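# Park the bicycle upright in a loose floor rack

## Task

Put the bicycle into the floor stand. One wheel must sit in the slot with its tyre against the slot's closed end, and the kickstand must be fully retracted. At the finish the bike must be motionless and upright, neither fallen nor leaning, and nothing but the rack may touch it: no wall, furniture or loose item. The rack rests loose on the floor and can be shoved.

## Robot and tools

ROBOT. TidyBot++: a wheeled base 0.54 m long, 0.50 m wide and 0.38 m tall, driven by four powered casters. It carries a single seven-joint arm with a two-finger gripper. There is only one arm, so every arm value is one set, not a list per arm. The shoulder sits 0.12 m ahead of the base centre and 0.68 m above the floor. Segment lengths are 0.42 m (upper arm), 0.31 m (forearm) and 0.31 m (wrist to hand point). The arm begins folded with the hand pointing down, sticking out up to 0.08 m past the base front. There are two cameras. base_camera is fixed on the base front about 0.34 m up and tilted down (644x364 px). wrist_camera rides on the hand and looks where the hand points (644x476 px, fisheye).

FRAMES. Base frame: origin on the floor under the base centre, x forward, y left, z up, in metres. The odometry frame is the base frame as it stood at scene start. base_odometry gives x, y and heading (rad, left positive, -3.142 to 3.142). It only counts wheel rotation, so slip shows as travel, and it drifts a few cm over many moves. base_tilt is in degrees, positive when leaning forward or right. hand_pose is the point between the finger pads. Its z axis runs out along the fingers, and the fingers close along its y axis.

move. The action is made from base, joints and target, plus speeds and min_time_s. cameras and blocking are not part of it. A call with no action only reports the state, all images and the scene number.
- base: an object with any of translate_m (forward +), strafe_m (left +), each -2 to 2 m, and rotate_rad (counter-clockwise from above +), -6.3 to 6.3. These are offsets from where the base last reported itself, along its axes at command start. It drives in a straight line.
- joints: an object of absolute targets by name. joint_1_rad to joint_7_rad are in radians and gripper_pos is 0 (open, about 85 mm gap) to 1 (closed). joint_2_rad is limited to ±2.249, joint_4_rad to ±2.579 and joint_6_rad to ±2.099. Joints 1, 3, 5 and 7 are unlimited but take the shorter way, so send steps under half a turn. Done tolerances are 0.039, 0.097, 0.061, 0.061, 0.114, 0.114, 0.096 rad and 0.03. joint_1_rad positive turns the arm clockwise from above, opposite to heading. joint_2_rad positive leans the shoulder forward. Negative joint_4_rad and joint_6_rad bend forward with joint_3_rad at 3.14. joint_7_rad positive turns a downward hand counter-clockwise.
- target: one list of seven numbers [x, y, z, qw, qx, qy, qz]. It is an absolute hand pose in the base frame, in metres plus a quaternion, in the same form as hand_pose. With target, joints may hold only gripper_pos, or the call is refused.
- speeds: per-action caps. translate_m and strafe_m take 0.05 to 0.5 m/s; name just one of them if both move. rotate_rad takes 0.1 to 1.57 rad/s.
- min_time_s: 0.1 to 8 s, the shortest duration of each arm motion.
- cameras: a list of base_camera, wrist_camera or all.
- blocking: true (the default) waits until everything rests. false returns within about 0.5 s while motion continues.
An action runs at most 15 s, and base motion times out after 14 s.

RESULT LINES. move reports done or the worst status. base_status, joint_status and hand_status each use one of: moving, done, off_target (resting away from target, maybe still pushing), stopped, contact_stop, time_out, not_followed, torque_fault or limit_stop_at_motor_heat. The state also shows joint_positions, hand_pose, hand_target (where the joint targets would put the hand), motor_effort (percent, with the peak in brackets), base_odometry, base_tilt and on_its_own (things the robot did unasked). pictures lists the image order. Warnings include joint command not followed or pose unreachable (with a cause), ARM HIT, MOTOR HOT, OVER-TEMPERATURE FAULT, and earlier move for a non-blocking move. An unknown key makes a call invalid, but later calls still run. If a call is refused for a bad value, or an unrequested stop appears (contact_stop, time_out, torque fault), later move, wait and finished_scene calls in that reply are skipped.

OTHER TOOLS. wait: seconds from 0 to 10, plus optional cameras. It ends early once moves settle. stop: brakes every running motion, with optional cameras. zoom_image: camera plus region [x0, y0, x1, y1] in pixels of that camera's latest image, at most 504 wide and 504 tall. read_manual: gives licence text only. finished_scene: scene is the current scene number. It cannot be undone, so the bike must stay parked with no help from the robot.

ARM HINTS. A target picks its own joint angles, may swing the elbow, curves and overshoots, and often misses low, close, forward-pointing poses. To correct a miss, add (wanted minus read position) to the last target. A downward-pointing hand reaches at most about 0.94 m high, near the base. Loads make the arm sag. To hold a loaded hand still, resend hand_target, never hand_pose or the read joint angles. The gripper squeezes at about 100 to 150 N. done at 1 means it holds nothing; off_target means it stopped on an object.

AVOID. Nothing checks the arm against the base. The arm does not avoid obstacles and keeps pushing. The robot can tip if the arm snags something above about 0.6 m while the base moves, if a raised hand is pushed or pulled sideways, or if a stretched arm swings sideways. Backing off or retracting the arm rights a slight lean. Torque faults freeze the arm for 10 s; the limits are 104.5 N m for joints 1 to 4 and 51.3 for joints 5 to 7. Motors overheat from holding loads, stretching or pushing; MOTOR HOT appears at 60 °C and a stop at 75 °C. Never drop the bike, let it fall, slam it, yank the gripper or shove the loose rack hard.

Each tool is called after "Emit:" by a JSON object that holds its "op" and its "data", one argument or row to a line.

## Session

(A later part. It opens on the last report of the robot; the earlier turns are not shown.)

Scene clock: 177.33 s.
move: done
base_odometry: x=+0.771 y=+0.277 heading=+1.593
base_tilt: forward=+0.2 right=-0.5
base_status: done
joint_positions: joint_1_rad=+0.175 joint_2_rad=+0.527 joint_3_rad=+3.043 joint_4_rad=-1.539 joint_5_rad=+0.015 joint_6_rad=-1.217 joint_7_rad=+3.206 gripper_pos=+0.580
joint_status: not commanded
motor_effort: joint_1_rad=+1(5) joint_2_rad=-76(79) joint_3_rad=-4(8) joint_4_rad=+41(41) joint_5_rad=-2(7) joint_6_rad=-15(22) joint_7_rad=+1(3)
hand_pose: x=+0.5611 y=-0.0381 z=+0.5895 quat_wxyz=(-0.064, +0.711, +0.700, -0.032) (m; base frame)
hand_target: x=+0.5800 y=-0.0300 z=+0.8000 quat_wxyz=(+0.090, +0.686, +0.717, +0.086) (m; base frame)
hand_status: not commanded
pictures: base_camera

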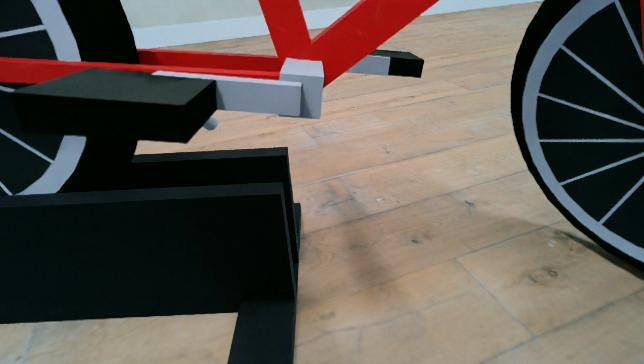

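Emit:
{"op": "move", "data": {
  "base": {"strafe_m": 0.06},
  "speeds": {"strafe_m": 0.1},
  "cameras": ["base_camera"]
}}

Emit:
{"op": "move", "data": {
  "target": [0.565, -0.03, 0.64, 0.05, 0.6845, 0.716, 0.05],
  "min_time_s": 3,
  "cameras": ["all"]
}}

Scene clock: 179.73 s.
move: done
base_odometry: x=+0.710 y=+0.276 heading=+1.593
base_tilt: forward=+0.3 right=-0.6
base_status: done
joint_positions: joint_1_rad=+0.174 joint_2_rad=+0.527 joint_3_rad=+3.043 joint_4_rad=-1.537 joint_5_rad=+0.017 joint_6_rad=-1.217 joint_7_rad=+3.206 gripper_pos=+0.580
joint_status: not commanded
motor_effort: joint_1_rad=+0(3) joint_2_rad=-77(80) joint_3_rad=-4(7) joint_4_rad=+39(42) joint_5_rad=-2(7) joint_6_rad=-16(22) joint_7_rad=+1(2)
hand_pose: x=+0.5617 y=-0.0381 z=+0.5899 quat_wxyz=(-0.063, +0.710, +0.701, -0.032) (m; base frame)
hand_target: x=+0.5800 y=-0.0300 z=+0.8000 quat_wxyz=(+0.090, +0.686, +0.717, +0.086) (m; base frame)
hand_status: not commanded
pictures: base_camera

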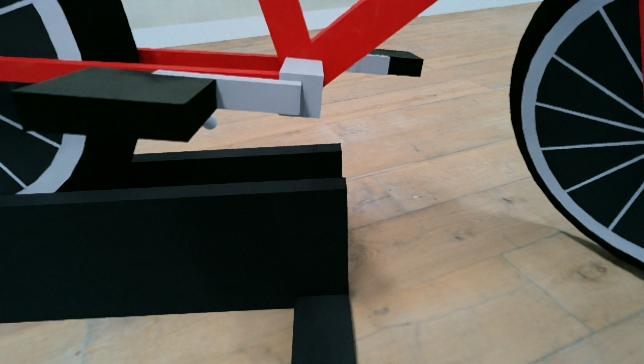

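Scene clock: 183.03 s.
move: off_target
base_odometry: x=+0.710 y=+0.276 heading=+1.593
base_tilt: forward=+0.2 right=-0.5
base_status: not commanded
joint_positions: joint_1_rad=+0.280 joint_2_rad=+0.459 joint_3_rad=+2.919 joint_4_rad=-1.755 joint_5_rad=+0.024 joint_6_rad=-1.048 joint_7_rad=+3.206 gripper_pos=+0.580
joint_status: not commanded
motor_effort: joint_1_rad=-1(1) joint_2_rad=-42(78) joint_3_rad=-5(5) joint_4_rad=+25(41) joint_5_rad=+4(6) joint_6_rad=+0(17) joint_7_rad=+10(10)
hand_pose: x=+0.5176 y=-0.0253 z=+0.5666 quat_wxyz=(-0.067, +0.704, +0.707, -0.007) (m; base frame)
hand_target: x=+0.5650 y=-0.0300 z=+0.6400 quat_wxyz=(+0.050, +0.689, +0.721, +0.050) (m; base frame)
hand_status: off_target (0.087 m and 15.1 deg from the pose sent, 0.051 m and 16.4 deg at the start)
pictures: base_camera, wrist_camera
camera_calibration:
wrist_camera: T_world_to_cam=[[0.99163, 0.0316617, -0.12517, -0.4421], [0.020249, -0.995606, -0.0914204, 0.0757275], [-0.127514, 0.0881207, -0.987914, 0.762966], [0, 0, 0, 1]] pos_world=[0.534155, 0.0221594, 0.70533]

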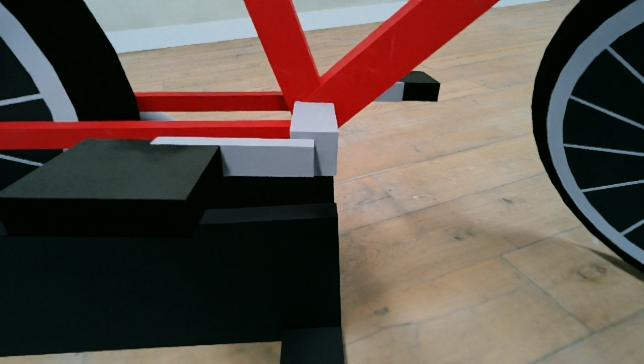

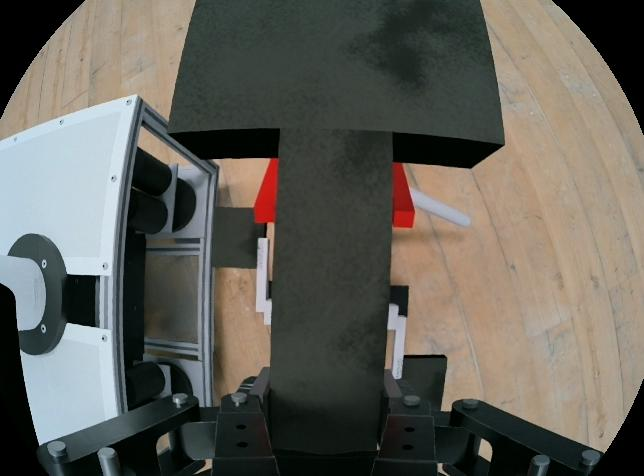

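Emit:
{"op": "move", "data": {
  "target": [0.52, -0.03, 0.54, 0.02, 0.69, 0.72, 0.02],
  "min_time_s": 2,
  "cameras": ["all"]
}}

Scene clock: 186.60 s.
move: off_target
base_odometry: x=+0.710 y=+0.276 heading=+1.593
base_tilt: forward=+0.2 right=-0.5
base_status: not commanded
joint_positions: joint_1_rad=+0.352 joint_2_rad=+0.432 joint_3_rad=+2.774 joint_4_rad=-1.932 joint_5_rad=+0.101 joint_6_rad=-0.873 joint_7_rad=+3.072 gripper_pos=+0.580
joint_status: not commanded
motor_effort: joint_1_rad=+0(2) joint_2_rad=-19(41) joint_3_rad=-1(5) joint_4_rad=+13(24) joint_5_rad=+14(14) joint_6_rad=+7(8) joint_7_rad=+12(12)
hand_pose: x=+0.4866 y=-0.0063 z=+0.5403 quat_wxyz=(-0.050, +0.711, +0.702, +0.003) (m; base frame)
hand_target: x=+0.5200 y=-0.0300 z=+0.5400 quat_wxyz=(+0.020, +0.692, +0.722, +0.020) (m; base frame)
hand_status: off_target (0.041 m and 8.8 deg from the pose sent, 0.027 m and 10.7 deg at the start)
pictures: base_camera, wrist_camera
camera_calibration:
wrist_camera: T_world_to_cam=[[0.995939, 0.0133681, -0.0890294, -0.436949], [0.00633394, -0.996868, -0.0788279, 0.0929461], [-0.0898044, 0.0779439, -0.992905, 0.715568], [0, 0, 0, 1]] pos_world=[0.498847, 0.042722, 0.678916]

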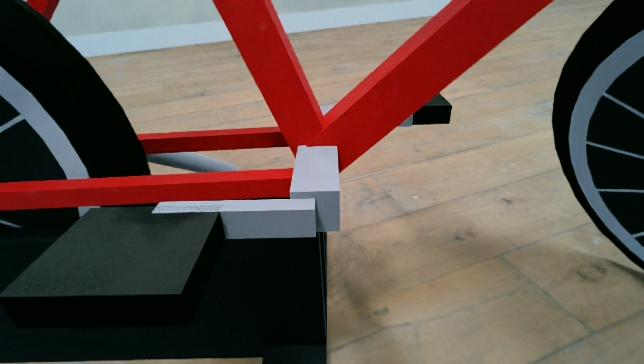

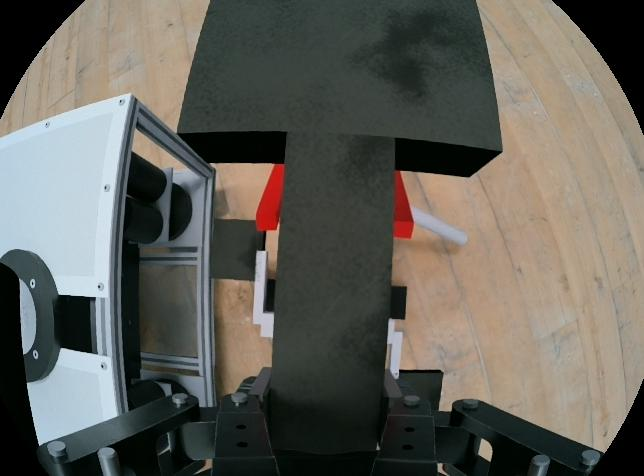

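Emit:
{"op": "move", "data": {
  "base": {"strafe_m": 0.06, "translate_m": -0.03},
  "speeds": {"strafe_m": 0.1},
  "cameras": ["all"]
}}

Scene clock: 189.37 s.
move: done
base_odometry: x=+0.651 y=+0.245 heading=+1.593
base_tilt: forward=+0.2 right=-0.5
base_status: done
joint_positions: joint_1_rad=+0.403 joint_2_rad=+0.429 joint_3_rad=+2.782 joint_4_rad=-1.934 joint_5_rad=+0.206 joint_6_rad=-0.823 joint_7_rad=+3.072 gripper_pos=+0.580
joint_status: not commanded
motor_effort: joint_1_rad=-5(8) joint_2_rad=-19(27) joint_3_rad=-6(10) joint_4_rad=+9(16) joint_5_rad=-1(13) joint_6_rad=+2(7) joint_7_rad=+3(12)
hand_pose: x=+0.5010 y=-0.0521 z=+0.5389 quat_wxyz=(-0.003, +0.707, +0.707, -0.005) (m; base frame)
hand_target: x=+0.5200 y=-0.0300 z=+0.5400 quat_wxyz=(+0.020, +0.692, +0.722, +0.020) (m; base frame)
hand_status: not commanded
pictures: base_camera, wrist_camera
camera_calibration:
wrist_camera: T_world_to_cam=[[0.999189, 0.0212534, -0.0342124, -0.481559], [0.0212259, -0.999774, -0.00116699, -0.00248615], [-0.0342294, 0.000439855, -0.999414, 0.690617], [0, 0, 0, 1]] pos_world=[0.50486, 0.00744541, 0.673734]

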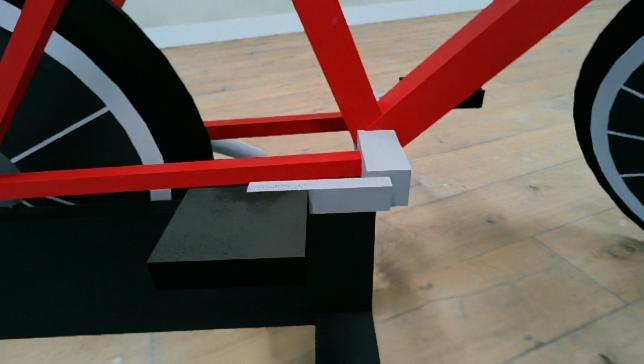

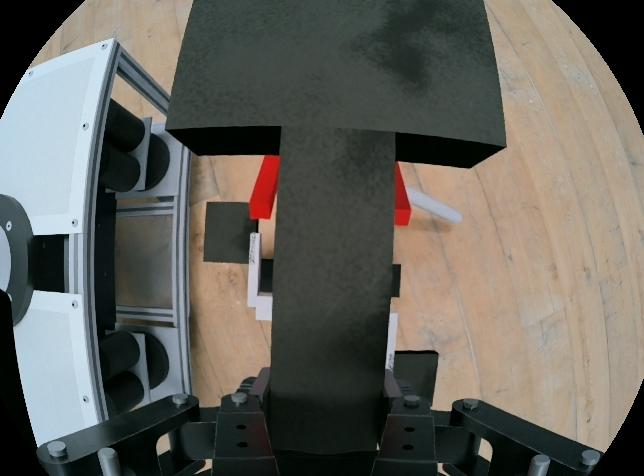

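Emit:
{"op": "move", "data": {
  "base": {"strafe_m": 0.08},
  "speeds": {"strafe_m": 0.1},
  "cameras": ["base_camera"]
}}

Scene clock: 193.93 s.
move: done
base_odometry: x=+0.571 y=+0.243 heading=+1.593
base_tilt: forward=+0.2 right=-0.5
base_status: done
joint_positions: joint_1_rad=+0.405 joint_2_rad=+0.430 joint_3_rad=+2.796 joint_4_rad=-1.934 joint_5_rad=+0.303 joint_6_rad=-0.774 joint_7_rad=+3.072 gripper_pos=+0.580
joint_status: not commanded
motor_effort: joint_1_rad=-4(9) joint_2_rad=-25(27) joint_3_rad=-8(12) joint_4_rad=+9(10) joint_5_rad=-16(20) joint_6_rad=-4(6) joint_7_rad=-8(9)
hand_pose: x=+0.5171 y=-0.0790 z=+0.5391 quat_wxyz=(+0.040, +0.688, +0.725, -0.012) (m; base frame)
hand_target: x=+0.5200 y=-0.0300 z=+0.5400 quat_wxyz=(+0.020, +0.692, +0.722, +0.020) (m; base frame)
hand_status: not commanded
pictures: base_camera

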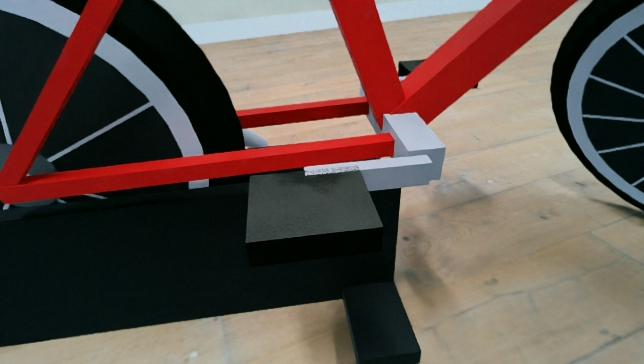

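Emit:
{"op": "move", "data": {
  "target": [0.53, -0.05, 0.76, 0.05, 0.68, 0.725, 0.05],
  "min_time_s": 2,
  "cameras": ["all"]
}}

Scene clock: 200.57 s.
move: done
base_odometry: x=+0.571 y=+0.243 heading=+1.593
base_tilt: forward=+0.2 right=-0.5
base_status: not commanded
joint_positions: joint_1_rad=+0.211 joint_2_rad=+0.134 joint_3_rad=+3.050 joint_4_rad=-1.517 joint_5_rad=+0.018 joint_6_rad=-1.280 joint_7_rad=+3.267 gripper_pos=+0.999
joint_status: not commanded
on_its_own: gripper_pos moved +0.419 to your old target +1.000
motor_effort: joint_1_rad=+1(5) joint_2_rad=-18(62) joint_3_rad=+0(9) joint_4_rad=+16(30) joint_5_rad=+1(17) joint_6_rad=+2(14) joint_7_rad=+1(9)
hand_pose: x=+0.5486 y=-0.0568 z=+0.7694 quat_wxyz=(+0.085, +0.700, +0.706, +0.062) (m; base frame)
hand_target: x=+0.5300 y=-0.0500 z=+0.7600 quat_wxyz=(+0.050, +0.682, +0.728, +0.050) (m; base frame)
hand_status: done (0.022 m and 5.3 deg from the pose sent, 0.223 m and 7.2 deg at the start)
pictures: base_camera, wrist_camera
camera_calibration:
wrist_camera: T_world_to_cam=[[0.982707, 0.0319692, 0.182384, -0.678161], [0.0264053, -0.999111, 0.0328543, -0.0368734], [0.183272, -0.0274703, -0.982678, 0.788836], [0, 0, 0, 1]] pos_world=[0.522835, 0.00650916, 0.900069]

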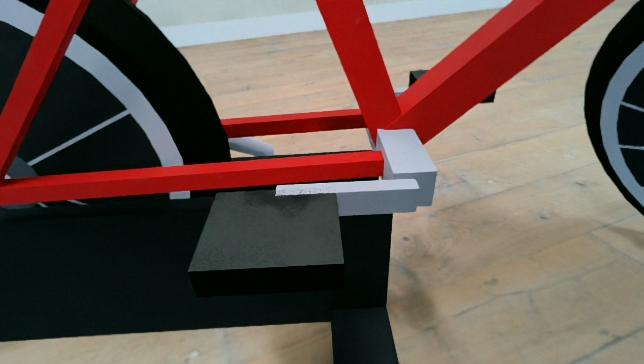

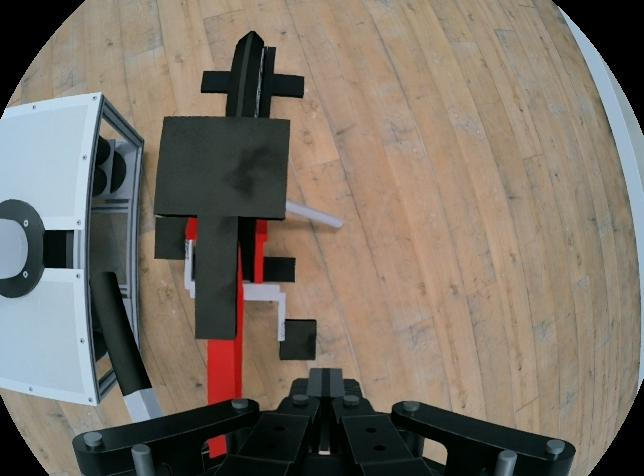

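Emit:
{"op": "zoom_image", "data": {
  "camera": "wrist_camera",
  "region": [150, 10, 350, 150]
}}

Scaled by 2.520.

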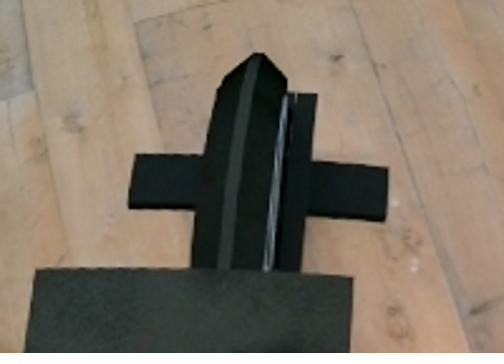

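Emit:
{"op": "move", "data": {
  "target": [0.478, -0.05, 0.65, 0, 0.714, 0.70, 0],
  "joints": {"gripper_pos": 0},
  "cameras": ["wrist_camera"]
}}

Scene clock: 204.97 s.
move: done
base_odometry: x=+0.571 y=+0.243 heading=+1.593
base_tilt: forward=+0.2 right=-0.5
base_status: not commanded
joint_positions: joint_1_rad=+0.238 joint_2_rad=+0.174 joint_3_rad=+3.034 joint_4_rad=-1.789 joint_5_rad=+0.018 joint_6_rad=-1.188 joint_7_rad=+3.268 gripper_pos=+0.000
joint_status: all done
motor_effort: joint_1_rad=+0(1) joint_2_rad=-17(19) joint_3_rad=+0(1) joint_4_rad=+14(17) joint_5_rad=+1(2) joint_6_rad=+0(2) joint_7_rad=+1(1)
hand_pose: x=+0.4747 y=-0.0510 z=+0.6653 quat_wxyz=(-0.004, +0.707, +0.707, -0.002) (m; base frame)
hand_target: x=+0.4780 y=-0.0500 z=+0.6500 quat_wxyz=(+0.000, +0.714, +0.700, +0.000) (m; base frame)
hand_status: done (0.016 m and 1.3 deg from the pose sent, 0.139 m and 12.2 deg at the start)
pictures: wrist_camera
camera_calibration:
wrist_camera: T_world_to_cam=[[0.999239, 0.0223308, -0.0319893, -0.452456], [0.0221289, -0.999733, -0.00665175, 0.00248137], [-0.0321293, 0.0059388, -0.999466, 0.815444], [0, 0, 0, 1]] pos_world=[0.478256, 0.00774164, 0.800551]

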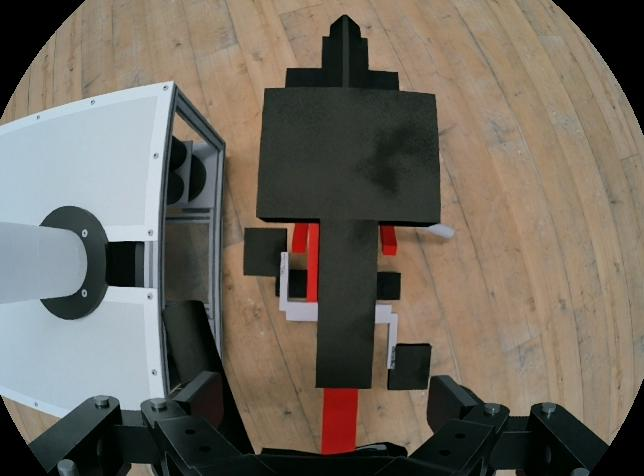

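Emit:
{"op": "move", "data": {
  "target": [0.498, -0.048, 0.49, 0, 0.714, 0.70, 0]
}}

Emit:
{"op": "move", "data": {
  "joints": {"gripper_pos": 1},
  "cameras": ["all"]
}}

Scene clock: 207.43 s.
move: done
base_odometry: x=+0.571 y=+0.243 heading=+1.593
base_tilt: forward=+0.2 right=-0.5
base_status: not commanded
joint_positions: joint_1_rad=+0.406 joint_2_rad=+0.510 joint_3_rad=+2.771 joint_4_rad=-1.986 joint_5_rad=+0.282 joint_6_rad=-0.725 joint_7_rad=+3.012 gripper_pos=+0.000
joint_status: not commanded
motor_effort: joint_1_rad=+0(2) joint_2_rad=-22(24) joint_3_rad=-3(3) joint_4_rad=+10(15) joint_5_rad=+0(3) joint_6_rad=-1(3) joint_7_rad=+1(2)
hand_pose: x=+0.4942 y=-0.0530 z=+0.4985 quat_wxyz=(-0.009, +0.703, +0.711, -0.012) (m; base frame)
hand_target: x=+0.4980 y=-0.0480 z=+0.4900 quat_wxyz=(+0.000, +0.714, +0.700, +0.000) (m; base frame)
hand_status: done (0.011 m and 2.4 deg from the pose sent, 0.177 m and 1.3 deg at the start)
pictures: none

Scene clock: 208.53 s.
move: off_target
base_odometry: x=+0.571 y=+0.243 heading=+1.593
base_tilt: forward=+0.2 right=-0.5
base_status: not commanded
joint_positions: joint_1_rad=+0.408 joint_2_rad=+0.505 joint_3_rad=+2.767 joint_4_rad=-1.988 joint_5_rad=+0.284 joint_6_rad=-0.720 joint_7_rad=+3.007 gripper_pos=+0.384
joint_status: gripper_pos off_target (ended at +0.384, target +1.000)
motor_effort: joint_1_rad=+0(2) joint_2_rad=-19(22) joint_3_rad=-2(3) joint_4_rad=+8(10) joint_5_rad=+1(3) joint_6_rad=+0(3) joint_7_rad=+1(3)
hand_pose: x=+0.4956 y=-0.0525 z=+0.5002 quat_wxyz=(-0.005, +0.704, +0.710, -0.010) (m; base frame)
hand_target: x=+0.4980 y=-0.0480 z=+0.4900 quat_wxyz=(+0.000, +0.714, +0.700, +0.000) (m; base frame)
hand_status: not commanded
pictures: base_camera, wrist_camera
camera_calibration:
wrist_camera: T_world_to_cam=[[0.998534, 0.029915, -0.0451029, -0.471312], [0.0300094, -0.999549, 0.00141773, -0.0083482], [-0.0450402, -0.00276917, -0.998981, 0.656813], [0, 0, 0, 1]] pos_world=[0.500455, 0.00757371, 0.634898]

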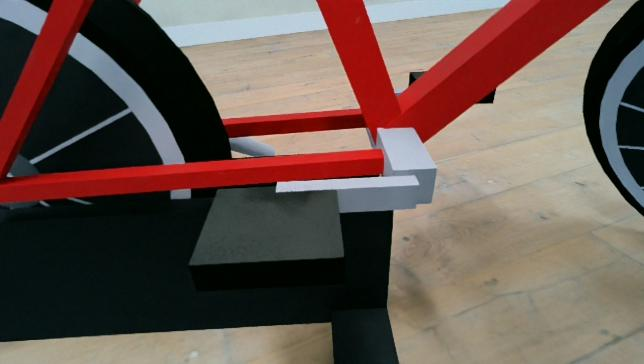

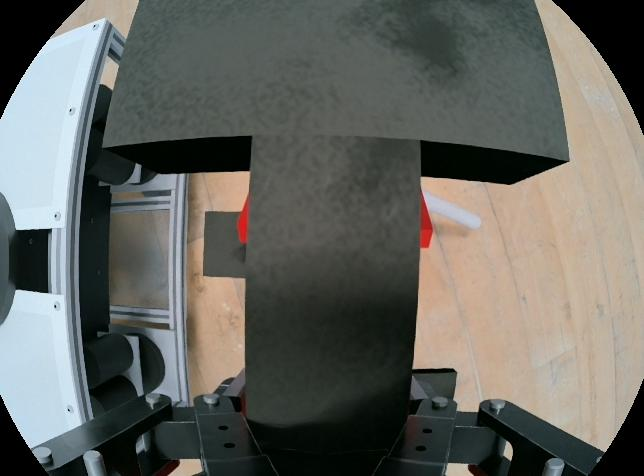

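Emit:
{"op": "move", "data": {
  "target": [0.515, -0.05, 0.70, 0.02, 0.714, 0.70, 0.02],
  "min_time_s": 3,
  "cameras": ["base_camera"]
}}

Scene clock: 212.60 s.
move: off_target
base_odometry: x=+0.571 y=+0.243 heading=+1.593
base_tilt: forward=+0.3 right=-0.5
base_status: not commanded
joint_positions: joint_1_rad=+0.250 joint_2_rad=+0.500 joint_3_rad=+3.016 joint_4_rad=-1.800 joint_5_rad=+0.067 joint_6_rad=-1.015 joint_7_rad=+3.160 gripper_pos=+0.570
joint_status: not commanded
on_its_own: gripper_pos moved +0.186 toward your old target +1.000
motor_effort: joint_1_rad=-1(3) joint_2_rad=-68(71) joint_3_rad=-4(6) joint_4_rad=+30(31) joint_5_rad=-2(6) joint_6_rad=-23(24) joint_7_rad=+0(5)
hand_pose: x=+0.4960 y=-0.0609 z=+0.5364 quat_wxyz=(-0.066, +0.731, +0.677, -0.053) (m; base frame)
hand_target: x=+0.5150 y=-0.0500 z=+0.7000 quat_wxyz=(+0.020, +0.714, +0.700, +0.020) (m; base frame)
hand_status: off_target (0.165 m and 13.3 deg from the pose sent, 0.201 m and 4.8 deg at the start)
pictures: base_camera

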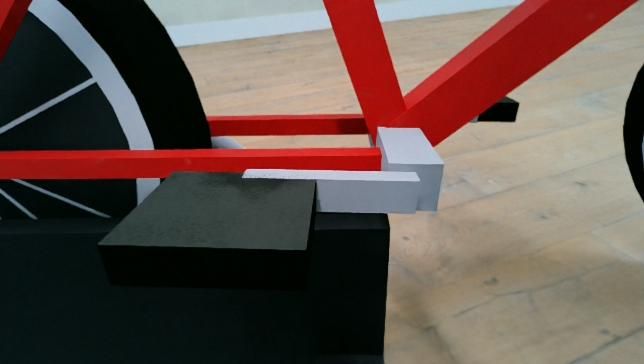

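Emit:
{"op": "move", "data": {
  "target": [0.50, -0.05, 0.78, 0.06, 0.714, 0.70, 0.06],
  "min_time_s": 2,
  "cameras": ["all"]
}}

Scene clock: 216.00 s.
move: off_target
base_odometry: x=+0.571 y=+0.243 heading=+1.593
base_tilt: forward=+0.2 right=-0.5
base_status: not commanded
joint_positions: joint_1_rad=+0.112 joint_2_rad=+0.347 joint_3_rad=+3.176 joint_4_rad=-1.755 joint_5_rad=-0.012 joint_6_rad=-1.180 joint_7_rad=+3.217 gripper_pos=+0.574
joint_status: not commanded
motor_effort: joint_1_rad=+0(2) joint_2_rad=-64(71) joint_3_rad=-1(4) joint_4_rad=+39(40) joint_5_rad=+0(5) joint_6_rad=-17(24) joint_7_rad=+1(2)
hand_pose: x=+0.4866 y=-0.0494 z=+0.6097 quat_wxyz=(-0.054, +0.731, +0.679, -0.044) (m; base frame)
hand_target: x=+0.5000 y=-0.0500 z=+0.7800 quat_wxyz=(+0.060, +0.712, +0.698, +0.060) (m; base frame)
hand_status: off_target (0.171 m and 18.0 deg from the pose sent, 0.244 m and 19.6 deg at the start)
pictures: base_camera, wrist_camera
camera_calibration:
wrist_camera: T_world_to_cam=[[0.985292, -0.0510507, -0.163073, -0.383065], [-0.0543414, -0.998398, -0.0157801, 0.0463657], [-0.162006, 0.0244097, -0.986488, 0.816446], [0, 0, 0, 1]] pos_world=[0.51222, 0.0068065, 0.743678]

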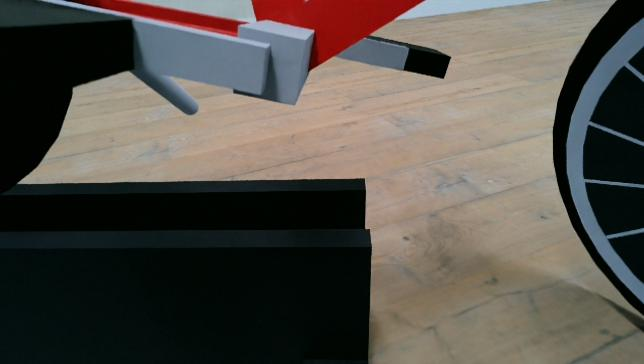

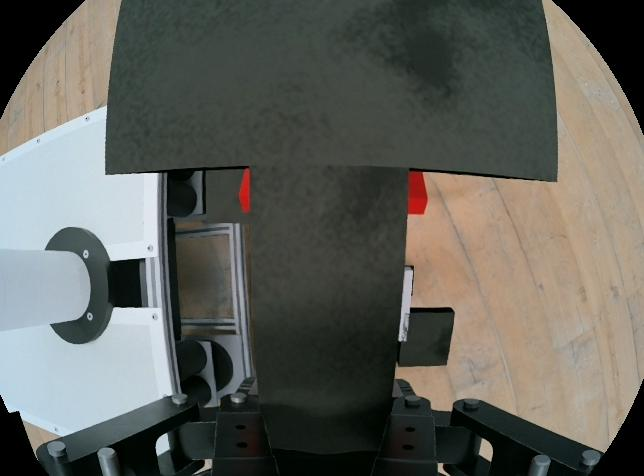

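Emit:
{"op": "move", "data": {
  "base": {"translate_m": -0.06, "strafe_m": 0.05},
  "target": [0.55, -0.03, 0.78, 0.06, 0.714, 0.70, 0.06],
  "speeds": {"translate_m": 0.1},
  "cameras": ["all"]
}}

Scene clock: 218.53 s.
move: off_target
base_odometry: x=+0.522 y=+0.181 heading=+1.593
base_tilt: forward=+0.3 right=-0.5
base_status: done
joint_positions: joint_1_rad=+0.157 joint_2_rad=+0.420 joint_3_rad=+3.062 joint_4_rad=-1.635 joint_5_rad=+0.000 joint_6_rad=-1.230 joint_7_rad=+3.217 gripper_pos=+0.575
joint_status: not commanded
motor_effort: joint_1_rad=+2(5) joint_2_rad=-69(70) joint_3_rad=-2(4) joint_4_rad=+40(43) joint_5_rad=+0(4) joint_6_rad=-15(20) joint_7_rad=+2(3)
hand_pose: x=+0.5224 y=-0.0305 z=+0.6126 quat_wxyz=(-0.064, +0.707, +0.703, -0.034) (m; base frame)
hand_target: x=+0.5500 y=-0.0300 z=+0.7800 quat_wxyz=(+0.060, +0.712, +0.698, +0.060) (m; base frame)
hand_status: off_target (0.170 m and 17.9 deg from the pose sent, 0.183 m and 18.0 deg at the start)
pictures: base_camera, wrist_camera
camera_calibration:
wrist_camera: T_world_to_cam=[[0.986706, 0.0195342, -0.16134, -0.416555], [0.0116646, -0.998702, -0.0495804, 0.0534132], [-0.162099, 0.0470393, -0.985653, 0.824838], [0, 0, 0, 1]] pos_world=[0.5441, 0.0226811, 0.748445]

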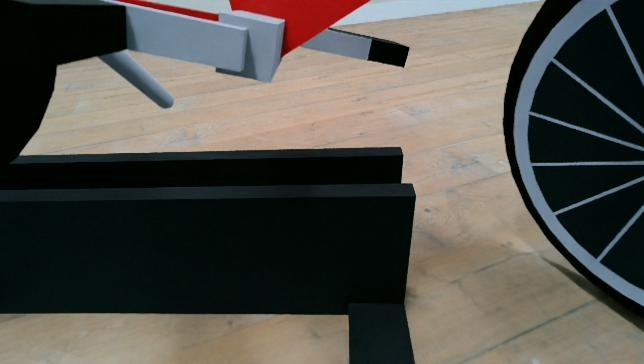

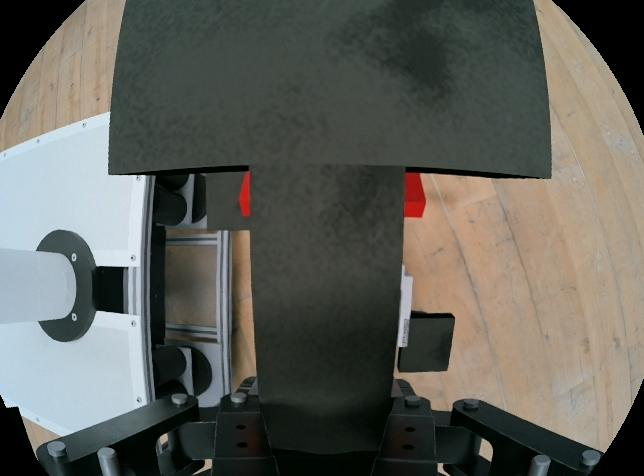

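Emit:
{"op": "move", "data": {
  "target": [0.53, -0.02, 0.66, 0.05, 0.705, 0.705, 0.05],
  "min_time_s": 2,
  "cameras": ["base_camera"]
}}

Emit:
{"op": "move", "data": {
  "target": [0.51, 0.0, 0.56, 0.04, 0.705, 0.705, 0.04],
  "min_time_s": 2,
  "cameras": ["all"]
}}

Scene clock: 221.90 s.
move: off_target
base_odometry: x=+0.522 y=+0.181 heading=+1.593
base_tilt: forward=+0.2 right=-0.6
base_status: not commanded
joint_positions: joint_1_rad=+0.184 joint_2_rad=+0.394 joint_3_rad=+2.991 joint_4_rad=-1.843 joint_5_rad=-0.004 joint_6_rad=-1.070 joint_7_rad=+3.174 gripper_pos=+0.575
joint_status: not commanded
motor_effort: joint_1_rad=+2(3) joint_2_rad=-45(70) joint_3_rad=-2(3) joint_4_rad=+29(41) joint_5_rad=+11(12) joint_6_rad=-2(16) joint_7_rad=+12(13)
hand_pose: x=+0.4749 y=-0.0071 z=+0.5712 quat_wxyz=(-0.080, +0.708, +0.701, -0.033) (m; base frame)
hand_target: x=+0.5300 y=-0.0200 z=+0.6600 quat_wxyz=(+0.050, +0.705, +0.705, +0.050) (m; base frame)
hand_status: off_target (0.105 m and 17.7 deg from the pose sent, 0.049 m and 16.3 deg at the start)
pictures: base_camera

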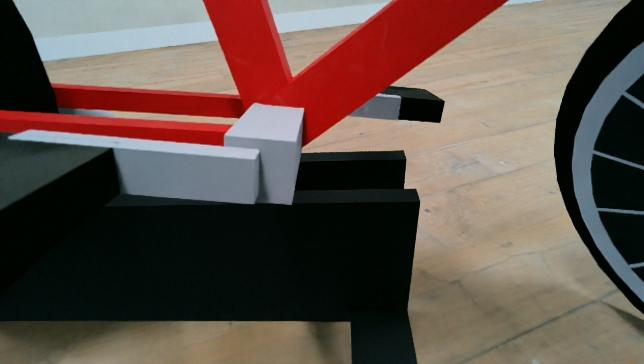

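Scene clock: 224.20 s.
move: off_target
base_odometry: x=+0.522 y=+0.181 heading=+1.593
base_tilt: forward=+0.2 right=-0.5
base_status: not commanded
joint_positions: joint_1_rad=+0.266 joint_2_rad=+0.353 joint_3_rad=+2.809 joint_4_rad=-2.011 joint_5_rad=+0.065 joint_6_rad=-0.896 joint_7_rad=+3.007 gripper_pos=+0.575
joint_status: not commanded
motor_effort: joint_1_rad=+1(3) joint_2_rad=-19(46) joint_3_rad=-1(2) joint_4_rad=+18(28) joint_5_rad=+12(13) joint_6_rad=+14(14) joint_7_rad=+9(13)
hand_pose: x=+0.4470 y=+0.0168 z=+0.5504 quat_wxyz=(-0.056, +0.719, +0.693, -0.017) (m; base frame)
hand_target: x=+0.5100 y=+0.0000 z=+0.5600 quat_wxyz=(+0.040, +0.706, +0.706, +0.040) (m; base frame)
hand_status: off_target (0.066 m and 13.0 deg from the pose sent, 0.038 m and 16.2 deg at the start)
pictures: base_camera, wrist_camera
camera_calibration:
wrist_camera: T_world_to_cam=[[0.991936, -0.0116403, -0.126205, -0.374318], [-0.0192469, -0.998059, -0.0592215, 0.117616], [-0.125271, 0.061173, -0.990235, 0.734922], [0, 0, 0, 1]] pos_world=[0.465628, 0.0680733, 0.687469]

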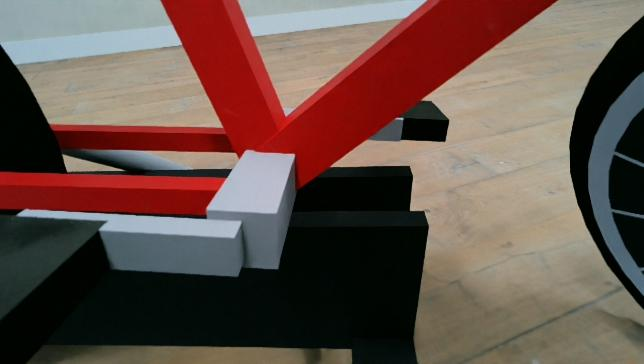

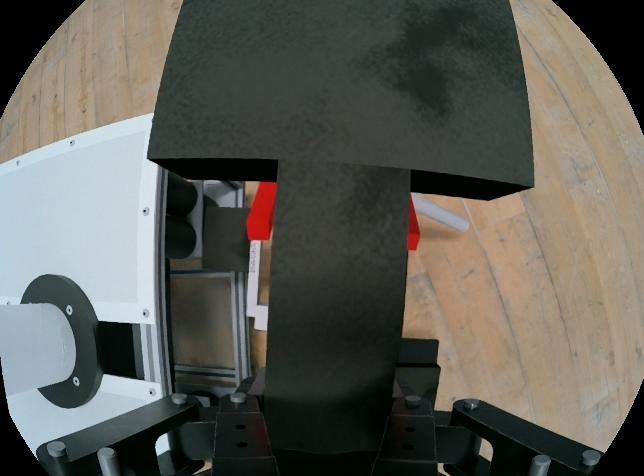

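Emit:
{"op": "move", "data": {
  "base": {"translate_m": -0.09},
  "target": [0.58, 0.0, 0.56, 0.04, 0.705, 0.705, 0.04],
  "speeds": {"translate_m": 0.1},
  "cameras": ["all"]
}}

Scene clock: 228.77 s.
move: off_target
base_odometry: x=+0.524 y=+0.091 heading=+1.593
base_tilt: forward=+0.2 right=-0.5
base_status: done
joint_positions: joint_1_rad=+0.253 joint_2_rad=+0.454 joint_3_rad=+2.785 joint_4_rad=-1.855 joint_5_rad=+0.101 joint_6_rad=-0.899 joint_7_rad=+2.963 gripper_pos=+0.575
joint_status: not commanded
motor_effort: joint_1_rad=+3(4) joint_2_rad=-22(26) joint_3_rad=+1(1) joint_4_rad=+18(21) joint_5_rad=+15(15) joint_6_rad=+12(20) joint_7_rad=+12(12)
hand_pose: x=+0.5152 y=+0.0256 z=+0.5485 quat_wxyz=(-0.041, +0.721, +0.692, +0.009) (m; base frame)
hand_target: x=+0.5800 y=+0.0000 z=+0.5600 quat_wxyz=(+0.040, +0.706, +0.706, +0.040) (m; base frame)
hand_status: off_target (0.071 m and 10.2 deg from the pose sent, 0.134 m and 13.0 deg at the start)
pictures: base_camera, wrist_camera
camera_calibration:
wrist_camera: T_world_to_cam=[[0.997511, -0.016013, -0.0686677, -0.476389], [-0.0211271, -0.997004, -0.0744101, 0.136856], [-0.0672705, 0.0756757, -0.994861, 0.713263], [0, 0, 0, 1]] pos_world=[0.526076, 0.074841, 0.687068]

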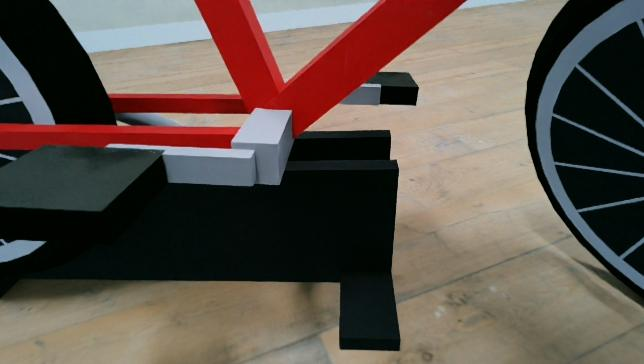

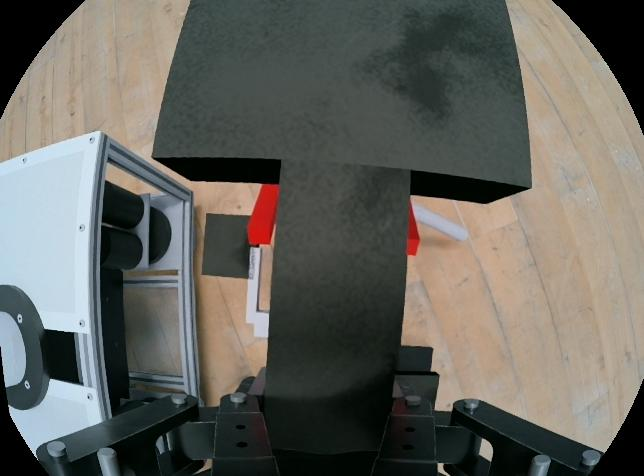

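Emit:
{"op": "move", "data": {
  "target": [0.55, -0.03, 0.86, 0.06, 0.737, 0.676, 0.06],
  "min_time_s": 3,
  "cameras": ["all"]
}}

Scene clock: 234.93 s.
move: off_target
base_odometry: x=+0.524 y=+0.091 heading=+1.593
base_tilt: forward=+0.2 right=-0.5
base_status: not commanded
joint_positions: joint_1_rad=+0.163 joint_2_rad=+0.552 joint_3_rad=+3.037 joint_4_rad=-1.355 joint_5_rad=+0.045 joint_6_rad=-1.412 joint_7_rad=+3.042 gripper_pos=+0.575
joint_status: not commanded
motor_effort: joint_1_rad=+0(6) joint_2_rad=-80(82) joint_3_rad=-3(6) joint_4_rad=+40(42) joint_5_rad=+0(15) joint_6_rad=-22(22) joint_7_rad=+1(12)
hand_pose: x=+0.5784 y=-0.0435 z=+0.6316 quat_wxyz=(-0.065, +0.758, +0.647, -0.059) (m; base frame)
hand_target: x=+0.5500 y=-0.0300 z=+0.8600 quat_wxyz=(+0.060, +0.734, +0.674, +0.060) (m; base frame)
hand_status: off_target (0.231 m and 20.1 deg from the pose sent, 0.318 m and 13.2 deg at the start)
pictures: base_camera, wrist_camera
camera_calibration:
wrist_camera: T_world_to_cam=[[0.971248, -0.132679, -0.197671, -0.443196], [-0.135888, -0.990721, -0.00269684, 0.0968557], [-0.195479, 0.0294805, -0.980265, 0.868431], [0, 0, 0, 1]] pos_world=[0.613375, 0.0115523, 0.763946]

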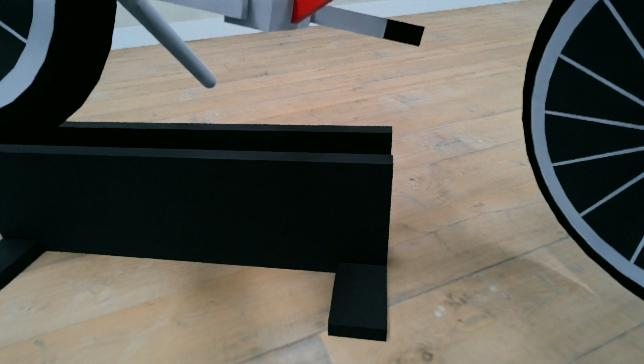

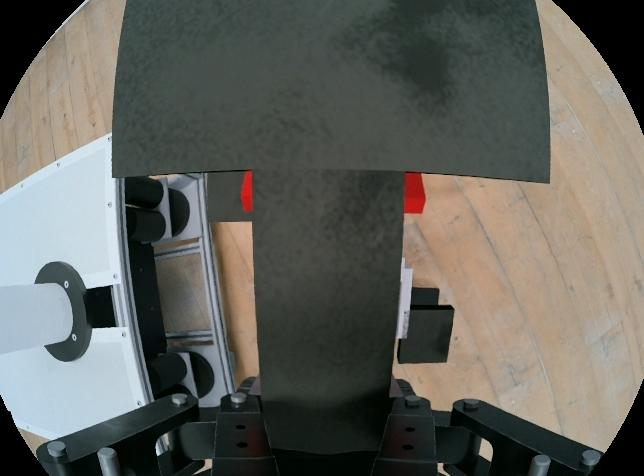

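Emit:
{"op": "zoom_image", "data": {
  "camera": "base_camera",
  "region": [0, 0, 200, 280]
}}

Scaled by 1.800.

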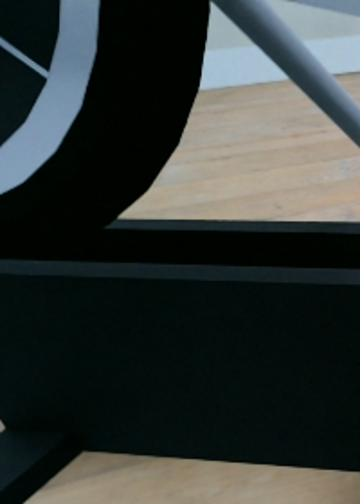

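Emit:
{"op": "move", "data": {
  "base": {"strafe_m": -0.13},
  "speeds": {"strafe_m": 0.15},
  "cameras": ["base_camera"]
}}

Scene clock: 239.53 s.
move: done
base_odometry: x=+0.654 y=+0.094 heading=+1.593
base_tilt: forward=+0.2 right=-0.5
base_status: done
joint_positions: joint_1_rad=+0.154 joint_2_rad=+0.552 joint_3_rad=+3.060 joint_4_rad=-1.355 joint_5_rad=+0.026 joint_6_rad=-1.414 joint_7_rad=+3.049 gripper_pos=+0.575
joint_status: not commanded
motor_effort: joint_1_rad=+0(5) joint_2_rad=-80(81) joint_3_rad=-4(8) joint_4_rad=+41(42) joint_5_rad=-3(8) joint_6_rad=-22(24) joint_7_rad=+1(3)
hand_pose: x=+0.5779 y=-0.0430 z=+0.6313 quat_wxyz=(-0.069, +0.760, +0.643, -0.057) (m; base frame)
hand_target: x=+0.5500 y=-0.0300 z=+0.8600 quat_wxyz=(+0.060, +0.734, +0.674, +0.060) (m; base frame)
hand_status: not commanded
pictures: base_camera

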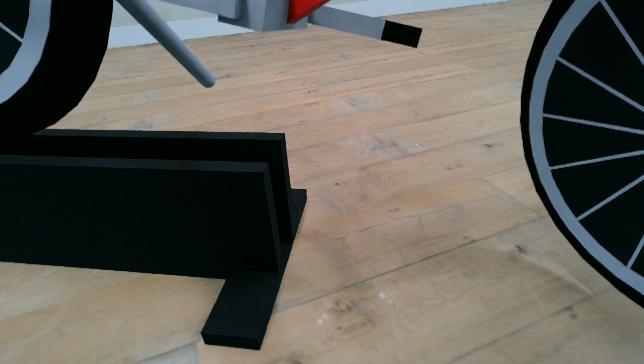

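Emit:
{"op": "move", "data": {
  "target": [0.61, -0.03, 0.72, 0.05, 0.737, 0.676, 0.05],
  "min_time_s": 2,
  "cameras": ["base_camera"]
}}

Scene clock: 243.00 s.
move: off_target
base_odometry: x=+0.654 y=+0.094 heading=+1.593
base_tilt: forward=+0.2 right=-0.5
base_status: not commanded
joint_positions: joint_1_rad=+0.186 joint_2_rad=+0.571 joint_3_rad=+2.965 joint_4_rad=-1.490 joint_5_rad=+0.041 joint_6_rad=-1.303 joint_7_rad=+3.049 gripper_pos=+0.575
joint_status: not commanded
motor_effort: joint_1_rad=+2(4) joint_2_rad=-66(81) joint_3_rad=-4(5) joint_4_rad=+36(41) joint_5_rad=+6(6) joint_6_rad=-6(23) joint_7_rad=+10(10)
hand_pose: x=+0.5537 y=-0.0181 z=+0.5882 quat_wxyz=(-0.094, +0.738, +0.665, -0.058) (m; base frame)
hand_target: x=+0.6100 y=-0.0300 z=+0.7200 quat_wxyz=(+0.050, +0.735, +0.674, +0.050) (m; base frame)
hand_status: off_target (0.144 m and 20.7 deg from the pose sent, 0.095 m and 18.9 deg at the start)
pictures: base_camera

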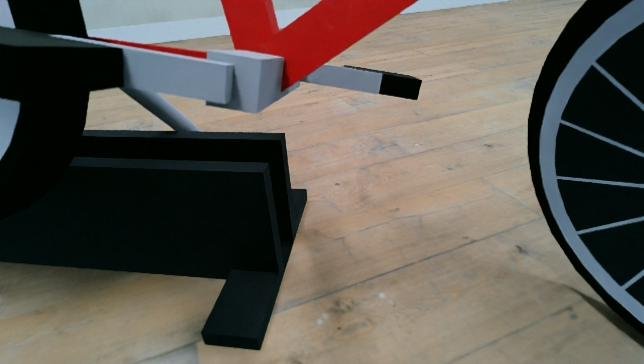

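Emit:
{"op": "move", "data": {
  "target": [0.58, -0.03, 0.88, 0.1007, 0.729, 0.6686, 0.1098],
  "min_time_s": 2,
  "cameras": ["all"]
}}

Scene clock: 247.23 s.
move: off_target
base_odometry: x=+0.654 y=+0.094 heading=+1.593
base_tilt: forward=+0.3 right=-0.5
base_status: not commanded
joint_positions: joint_1_rad=+0.151 joint_2_rad=+0.561 joint_3_rad=+3.059 joint_4_rad=-1.355 joint_5_rad=+0.021 joint_6_rad=-1.365 joint_7_rad=+3.063 gripper_pos=+0.575
joint_status: not commanded
motor_effort: joint_1_rad=+1(4) joint_2_rad=-83(84) joint_3_rad=-4(5) joint_4_rad=+43(45) joint_5_rad=-2(8) joint_6_rad=-18(20) joint_7_rad=+1(9)
hand_pose: x=+0.5929 y=-0.0410 z=+0.6245 quat_wxyz=(-0.057, +0.757, +0.650, -0.040) (m; base frame)
hand_target: x=+0.5800 y=-0.0300 z=+0.8800 quat_wxyz=(+0.101, +0.729, +0.668, +0.110) (m; base frame)
hand_status: off_target (0.256 m and 25.3 deg from the pose sent, 0.293 m and 29.6 deg at the start)
pictures: base_camera, wrist_camera
camera_calibration:
wrist_camera: T_world_to_cam=[[0.978752, -0.125809, -0.161916, -0.484889], [-0.130694, -0.991224, -0.0198351, 0.10886], [-0.158, 0.040575, -0.986605, 0.846378], [0, 0, 0, 1]] pos_world=[0.62254, 0.0125592, 0.758689]

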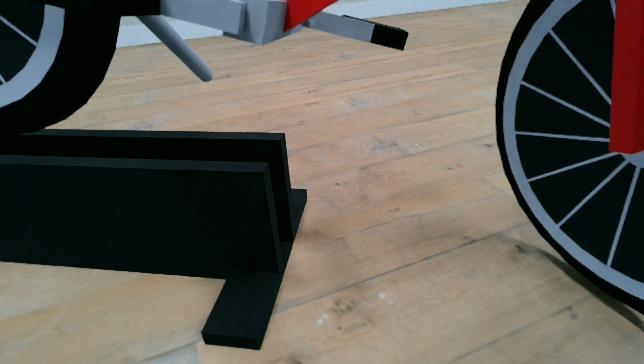

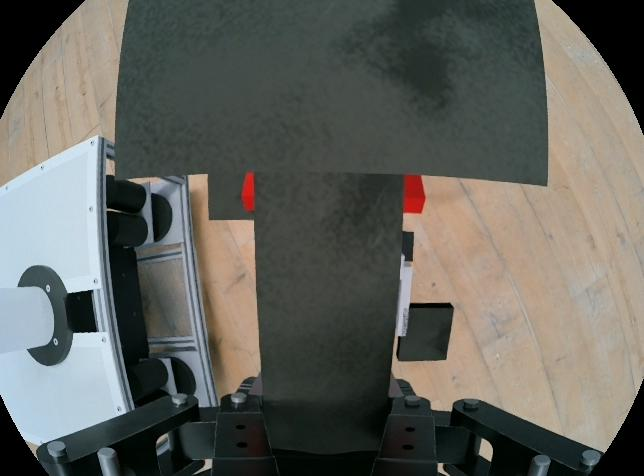

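Emit:
{"op": "move", "data": {
  "target": [0.58, -0.03, 0.88, 0.232, 0.692, 0.635, 0.253],
  "min_time_s": 2,
  "cameras": ["all"]
}}

Scene clock: 252.23 s.
move: off_target
base_odometry: x=+0.654 y=+0.094 heading=+1.593
base_tilt: forward=+0.2 right=-0.5
base_status: not commanded
joint_positions: joint_1_rad=-0.177 joint_2_rad=+0.230 joint_3_rad=+3.359 joint_4_rad=-1.818 joint_5_rad=-0.007 joint_6_rad=-1.036 joint_7_rad=+3.069 gripper_pos=+0.575
joint_status: not commanded
motor_effort: joint_1_rad=+0(2) joint_2_rad=-67(84) joint_3_rad=+3(4) joint_4_rad=+54(55) joint_5_rad=+3(6) joint_6_rad=+7(17) joint_7_rad=+1(2)
hand_pose: x=+0.5147 y=-0.0123 z=+0.6378 quat_wxyz=(+0.037, +0.744, +0.667, +0.008) (m; base frame)
hand_target: x=+0.5800 y=-0.0300 z=+0.8800 quat_wxyz=(+0.232, +0.692, +0.635, +0.253) (m; base frame)
hand_status: off_target (0.251 m and 36.7 deg from the pose sent, 0.256 m and 48.2 deg at the start)
pictures: base_camera, wrist_camera
camera_calibration:
wrist_camera: T_world_to_cam=[[0.995289, -0.0876161, 0.0415222, -0.540352], [-0.0891032, -0.995392, 0.0354252, 0.0706598], [0.0382271, -0.038958, -0.998509, 0.751668], [0, 0, 0, 1]] pos_world=[0.515368, 0.0522742, 0.770481]

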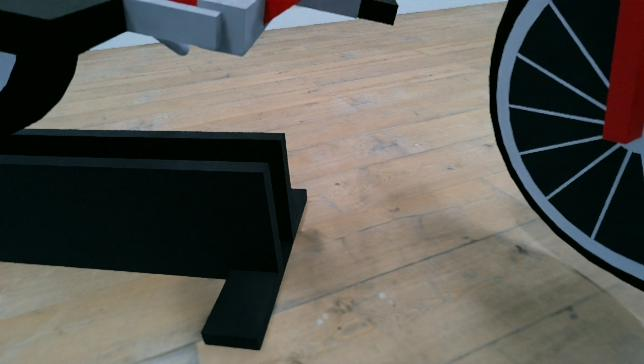

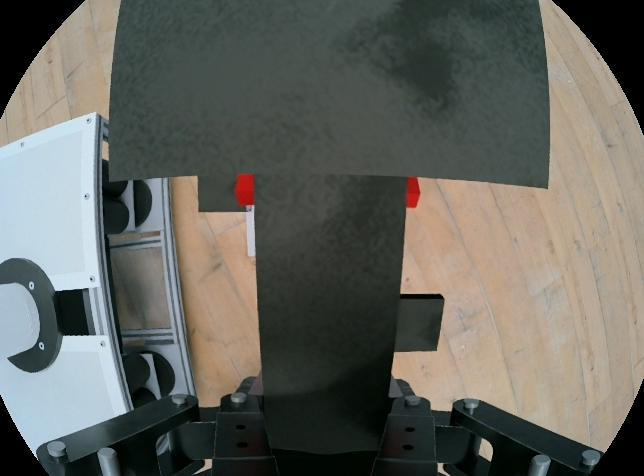

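Emit:
{"op": "move", "data": {
  "base": {"translate_m": 0.065},
  "speeds": {"translate_m": 0.1},
  "cameras": ["base_camera"]
}}

Emit:
{"op": "zoom_image", "data": {
  "camera": "base_camera",
  "region": [0, 0, 300, 300]
}}

Scene clock: 254.30 s.
move: done
base_odometry: x=+0.653 y=+0.159 heading=+1.592
base_tilt: forward=+0.2 right=-0.5
base_status: done
joint_positions: joint_1_rad=-0.178 joint_2_rad=+0.222 joint_3_rad=+3.360 joint_4_rad=-1.836 joint_5_rad=-0.008 joint_6_rad=-1.006 joint_7_rad=+3.069 gripper_pos=+0.575
joint_status: not commanded
motor_effort: joint_1_rad=+1(1) joint_2_rad=-68(69) joint_3_rad=+3(3) joint_4_rad=+54(58) joint_5_rad=+5(5) joint_6_rad=+10(14) joint_7_rad=+1(1)
hand_pose: x=+0.5162 y=-0.0126 z=+0.6363 quat_wxyz=(+0.044, +0.744, +0.666, +0.016) (m; base frame)
hand_target: x=+0.5800 y=-0.0300 z=+0.8800 quat_wxyz=(+0.232, +0.692, +0.635, +0.253) (m; base frame)
hand_status: not commanded
pictures: base_camera

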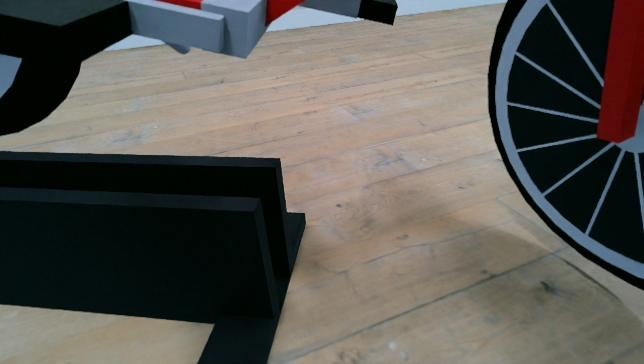

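Scaled by 1.680.

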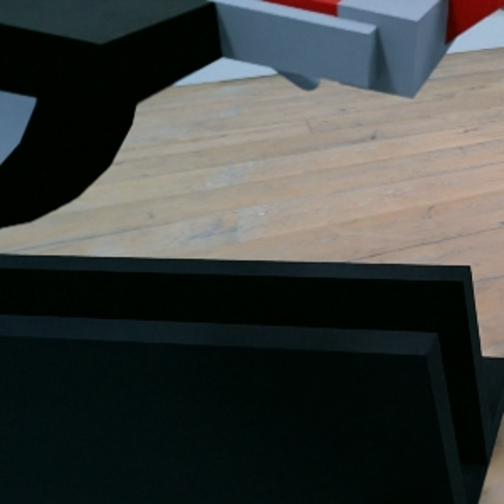

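Emit:
{"op": "move", "data": {
  "target": [0.585, -0.03, 0.82, 0.217, 0.697, 0.639, 0.236],
  "min_time_s": 1.5,
  "cameras": ["all"]
}}

Scene clock: 257.23 s.
move: off_target
base_odometry: x=+0.653 y=+0.159 heading=+1.592
base_tilt: forward=+0.3 right=-0.5
base_status: not commanded
joint_positions: joint_1_rad=-0.156 joint_2_rad=+0.218 joint_3_rad=+3.358 joint_4_rad=-1.910 joint_5_rad=-0.033 joint_6_rad=-0.962 joint_7_rad=+3.088 gripper_pos=+0.575
joint_status: not commanded
motor_effort: joint_1_rad=+3(4) joint_2_rad=-59(68) joint_3_rad=+4(4) joint_4_rad=+48(55) joint_5_rad=+3(5) joint_6_rad=+12(12) joint_7_rad=+2(3)
hand_pose: x=+0.4956 y=-0.0140 z=+0.6167 quat_wxyz=(+0.027, +0.750, +0.661, +0.013) (m; base frame)
hand_target: x=+0.5850 y=-0.0300 z=+0.8200 quat_wxyz=(+0.217, +0.698, +0.640, +0.236) (m; base frame)
hand_status: off_target (0.223 m and 34.3 deg from the pose sent, 0.197 m and 32.9 deg at the start)
pictures: base_camera, wrist_camera
camera_calibration:
wrist_camera: T_world_to_cam=[[0.994029, -0.103631, 0.0341688, -0.515757], [-0.104121, -0.994482, 0.0128613, 0.0894324], [0.0326474, -0.0163421, -0.999333, 0.734821], [0, 0, 0, 1]] pos_world=[0.497999, 0.0474989, 0.750803]

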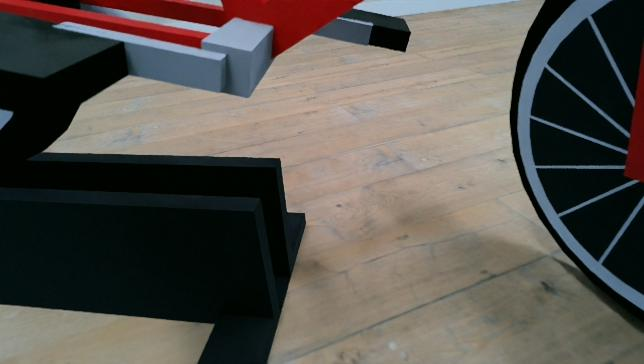

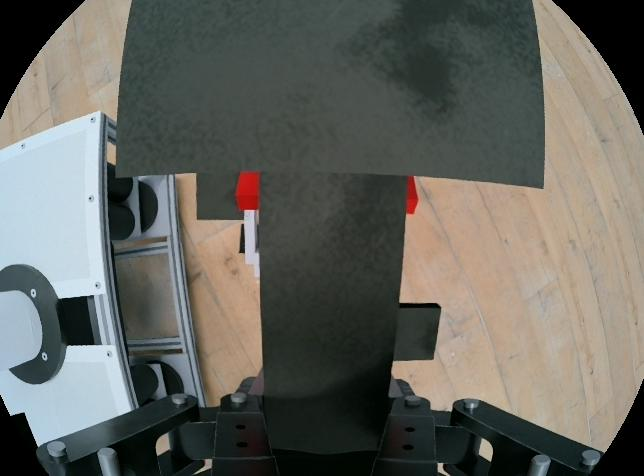

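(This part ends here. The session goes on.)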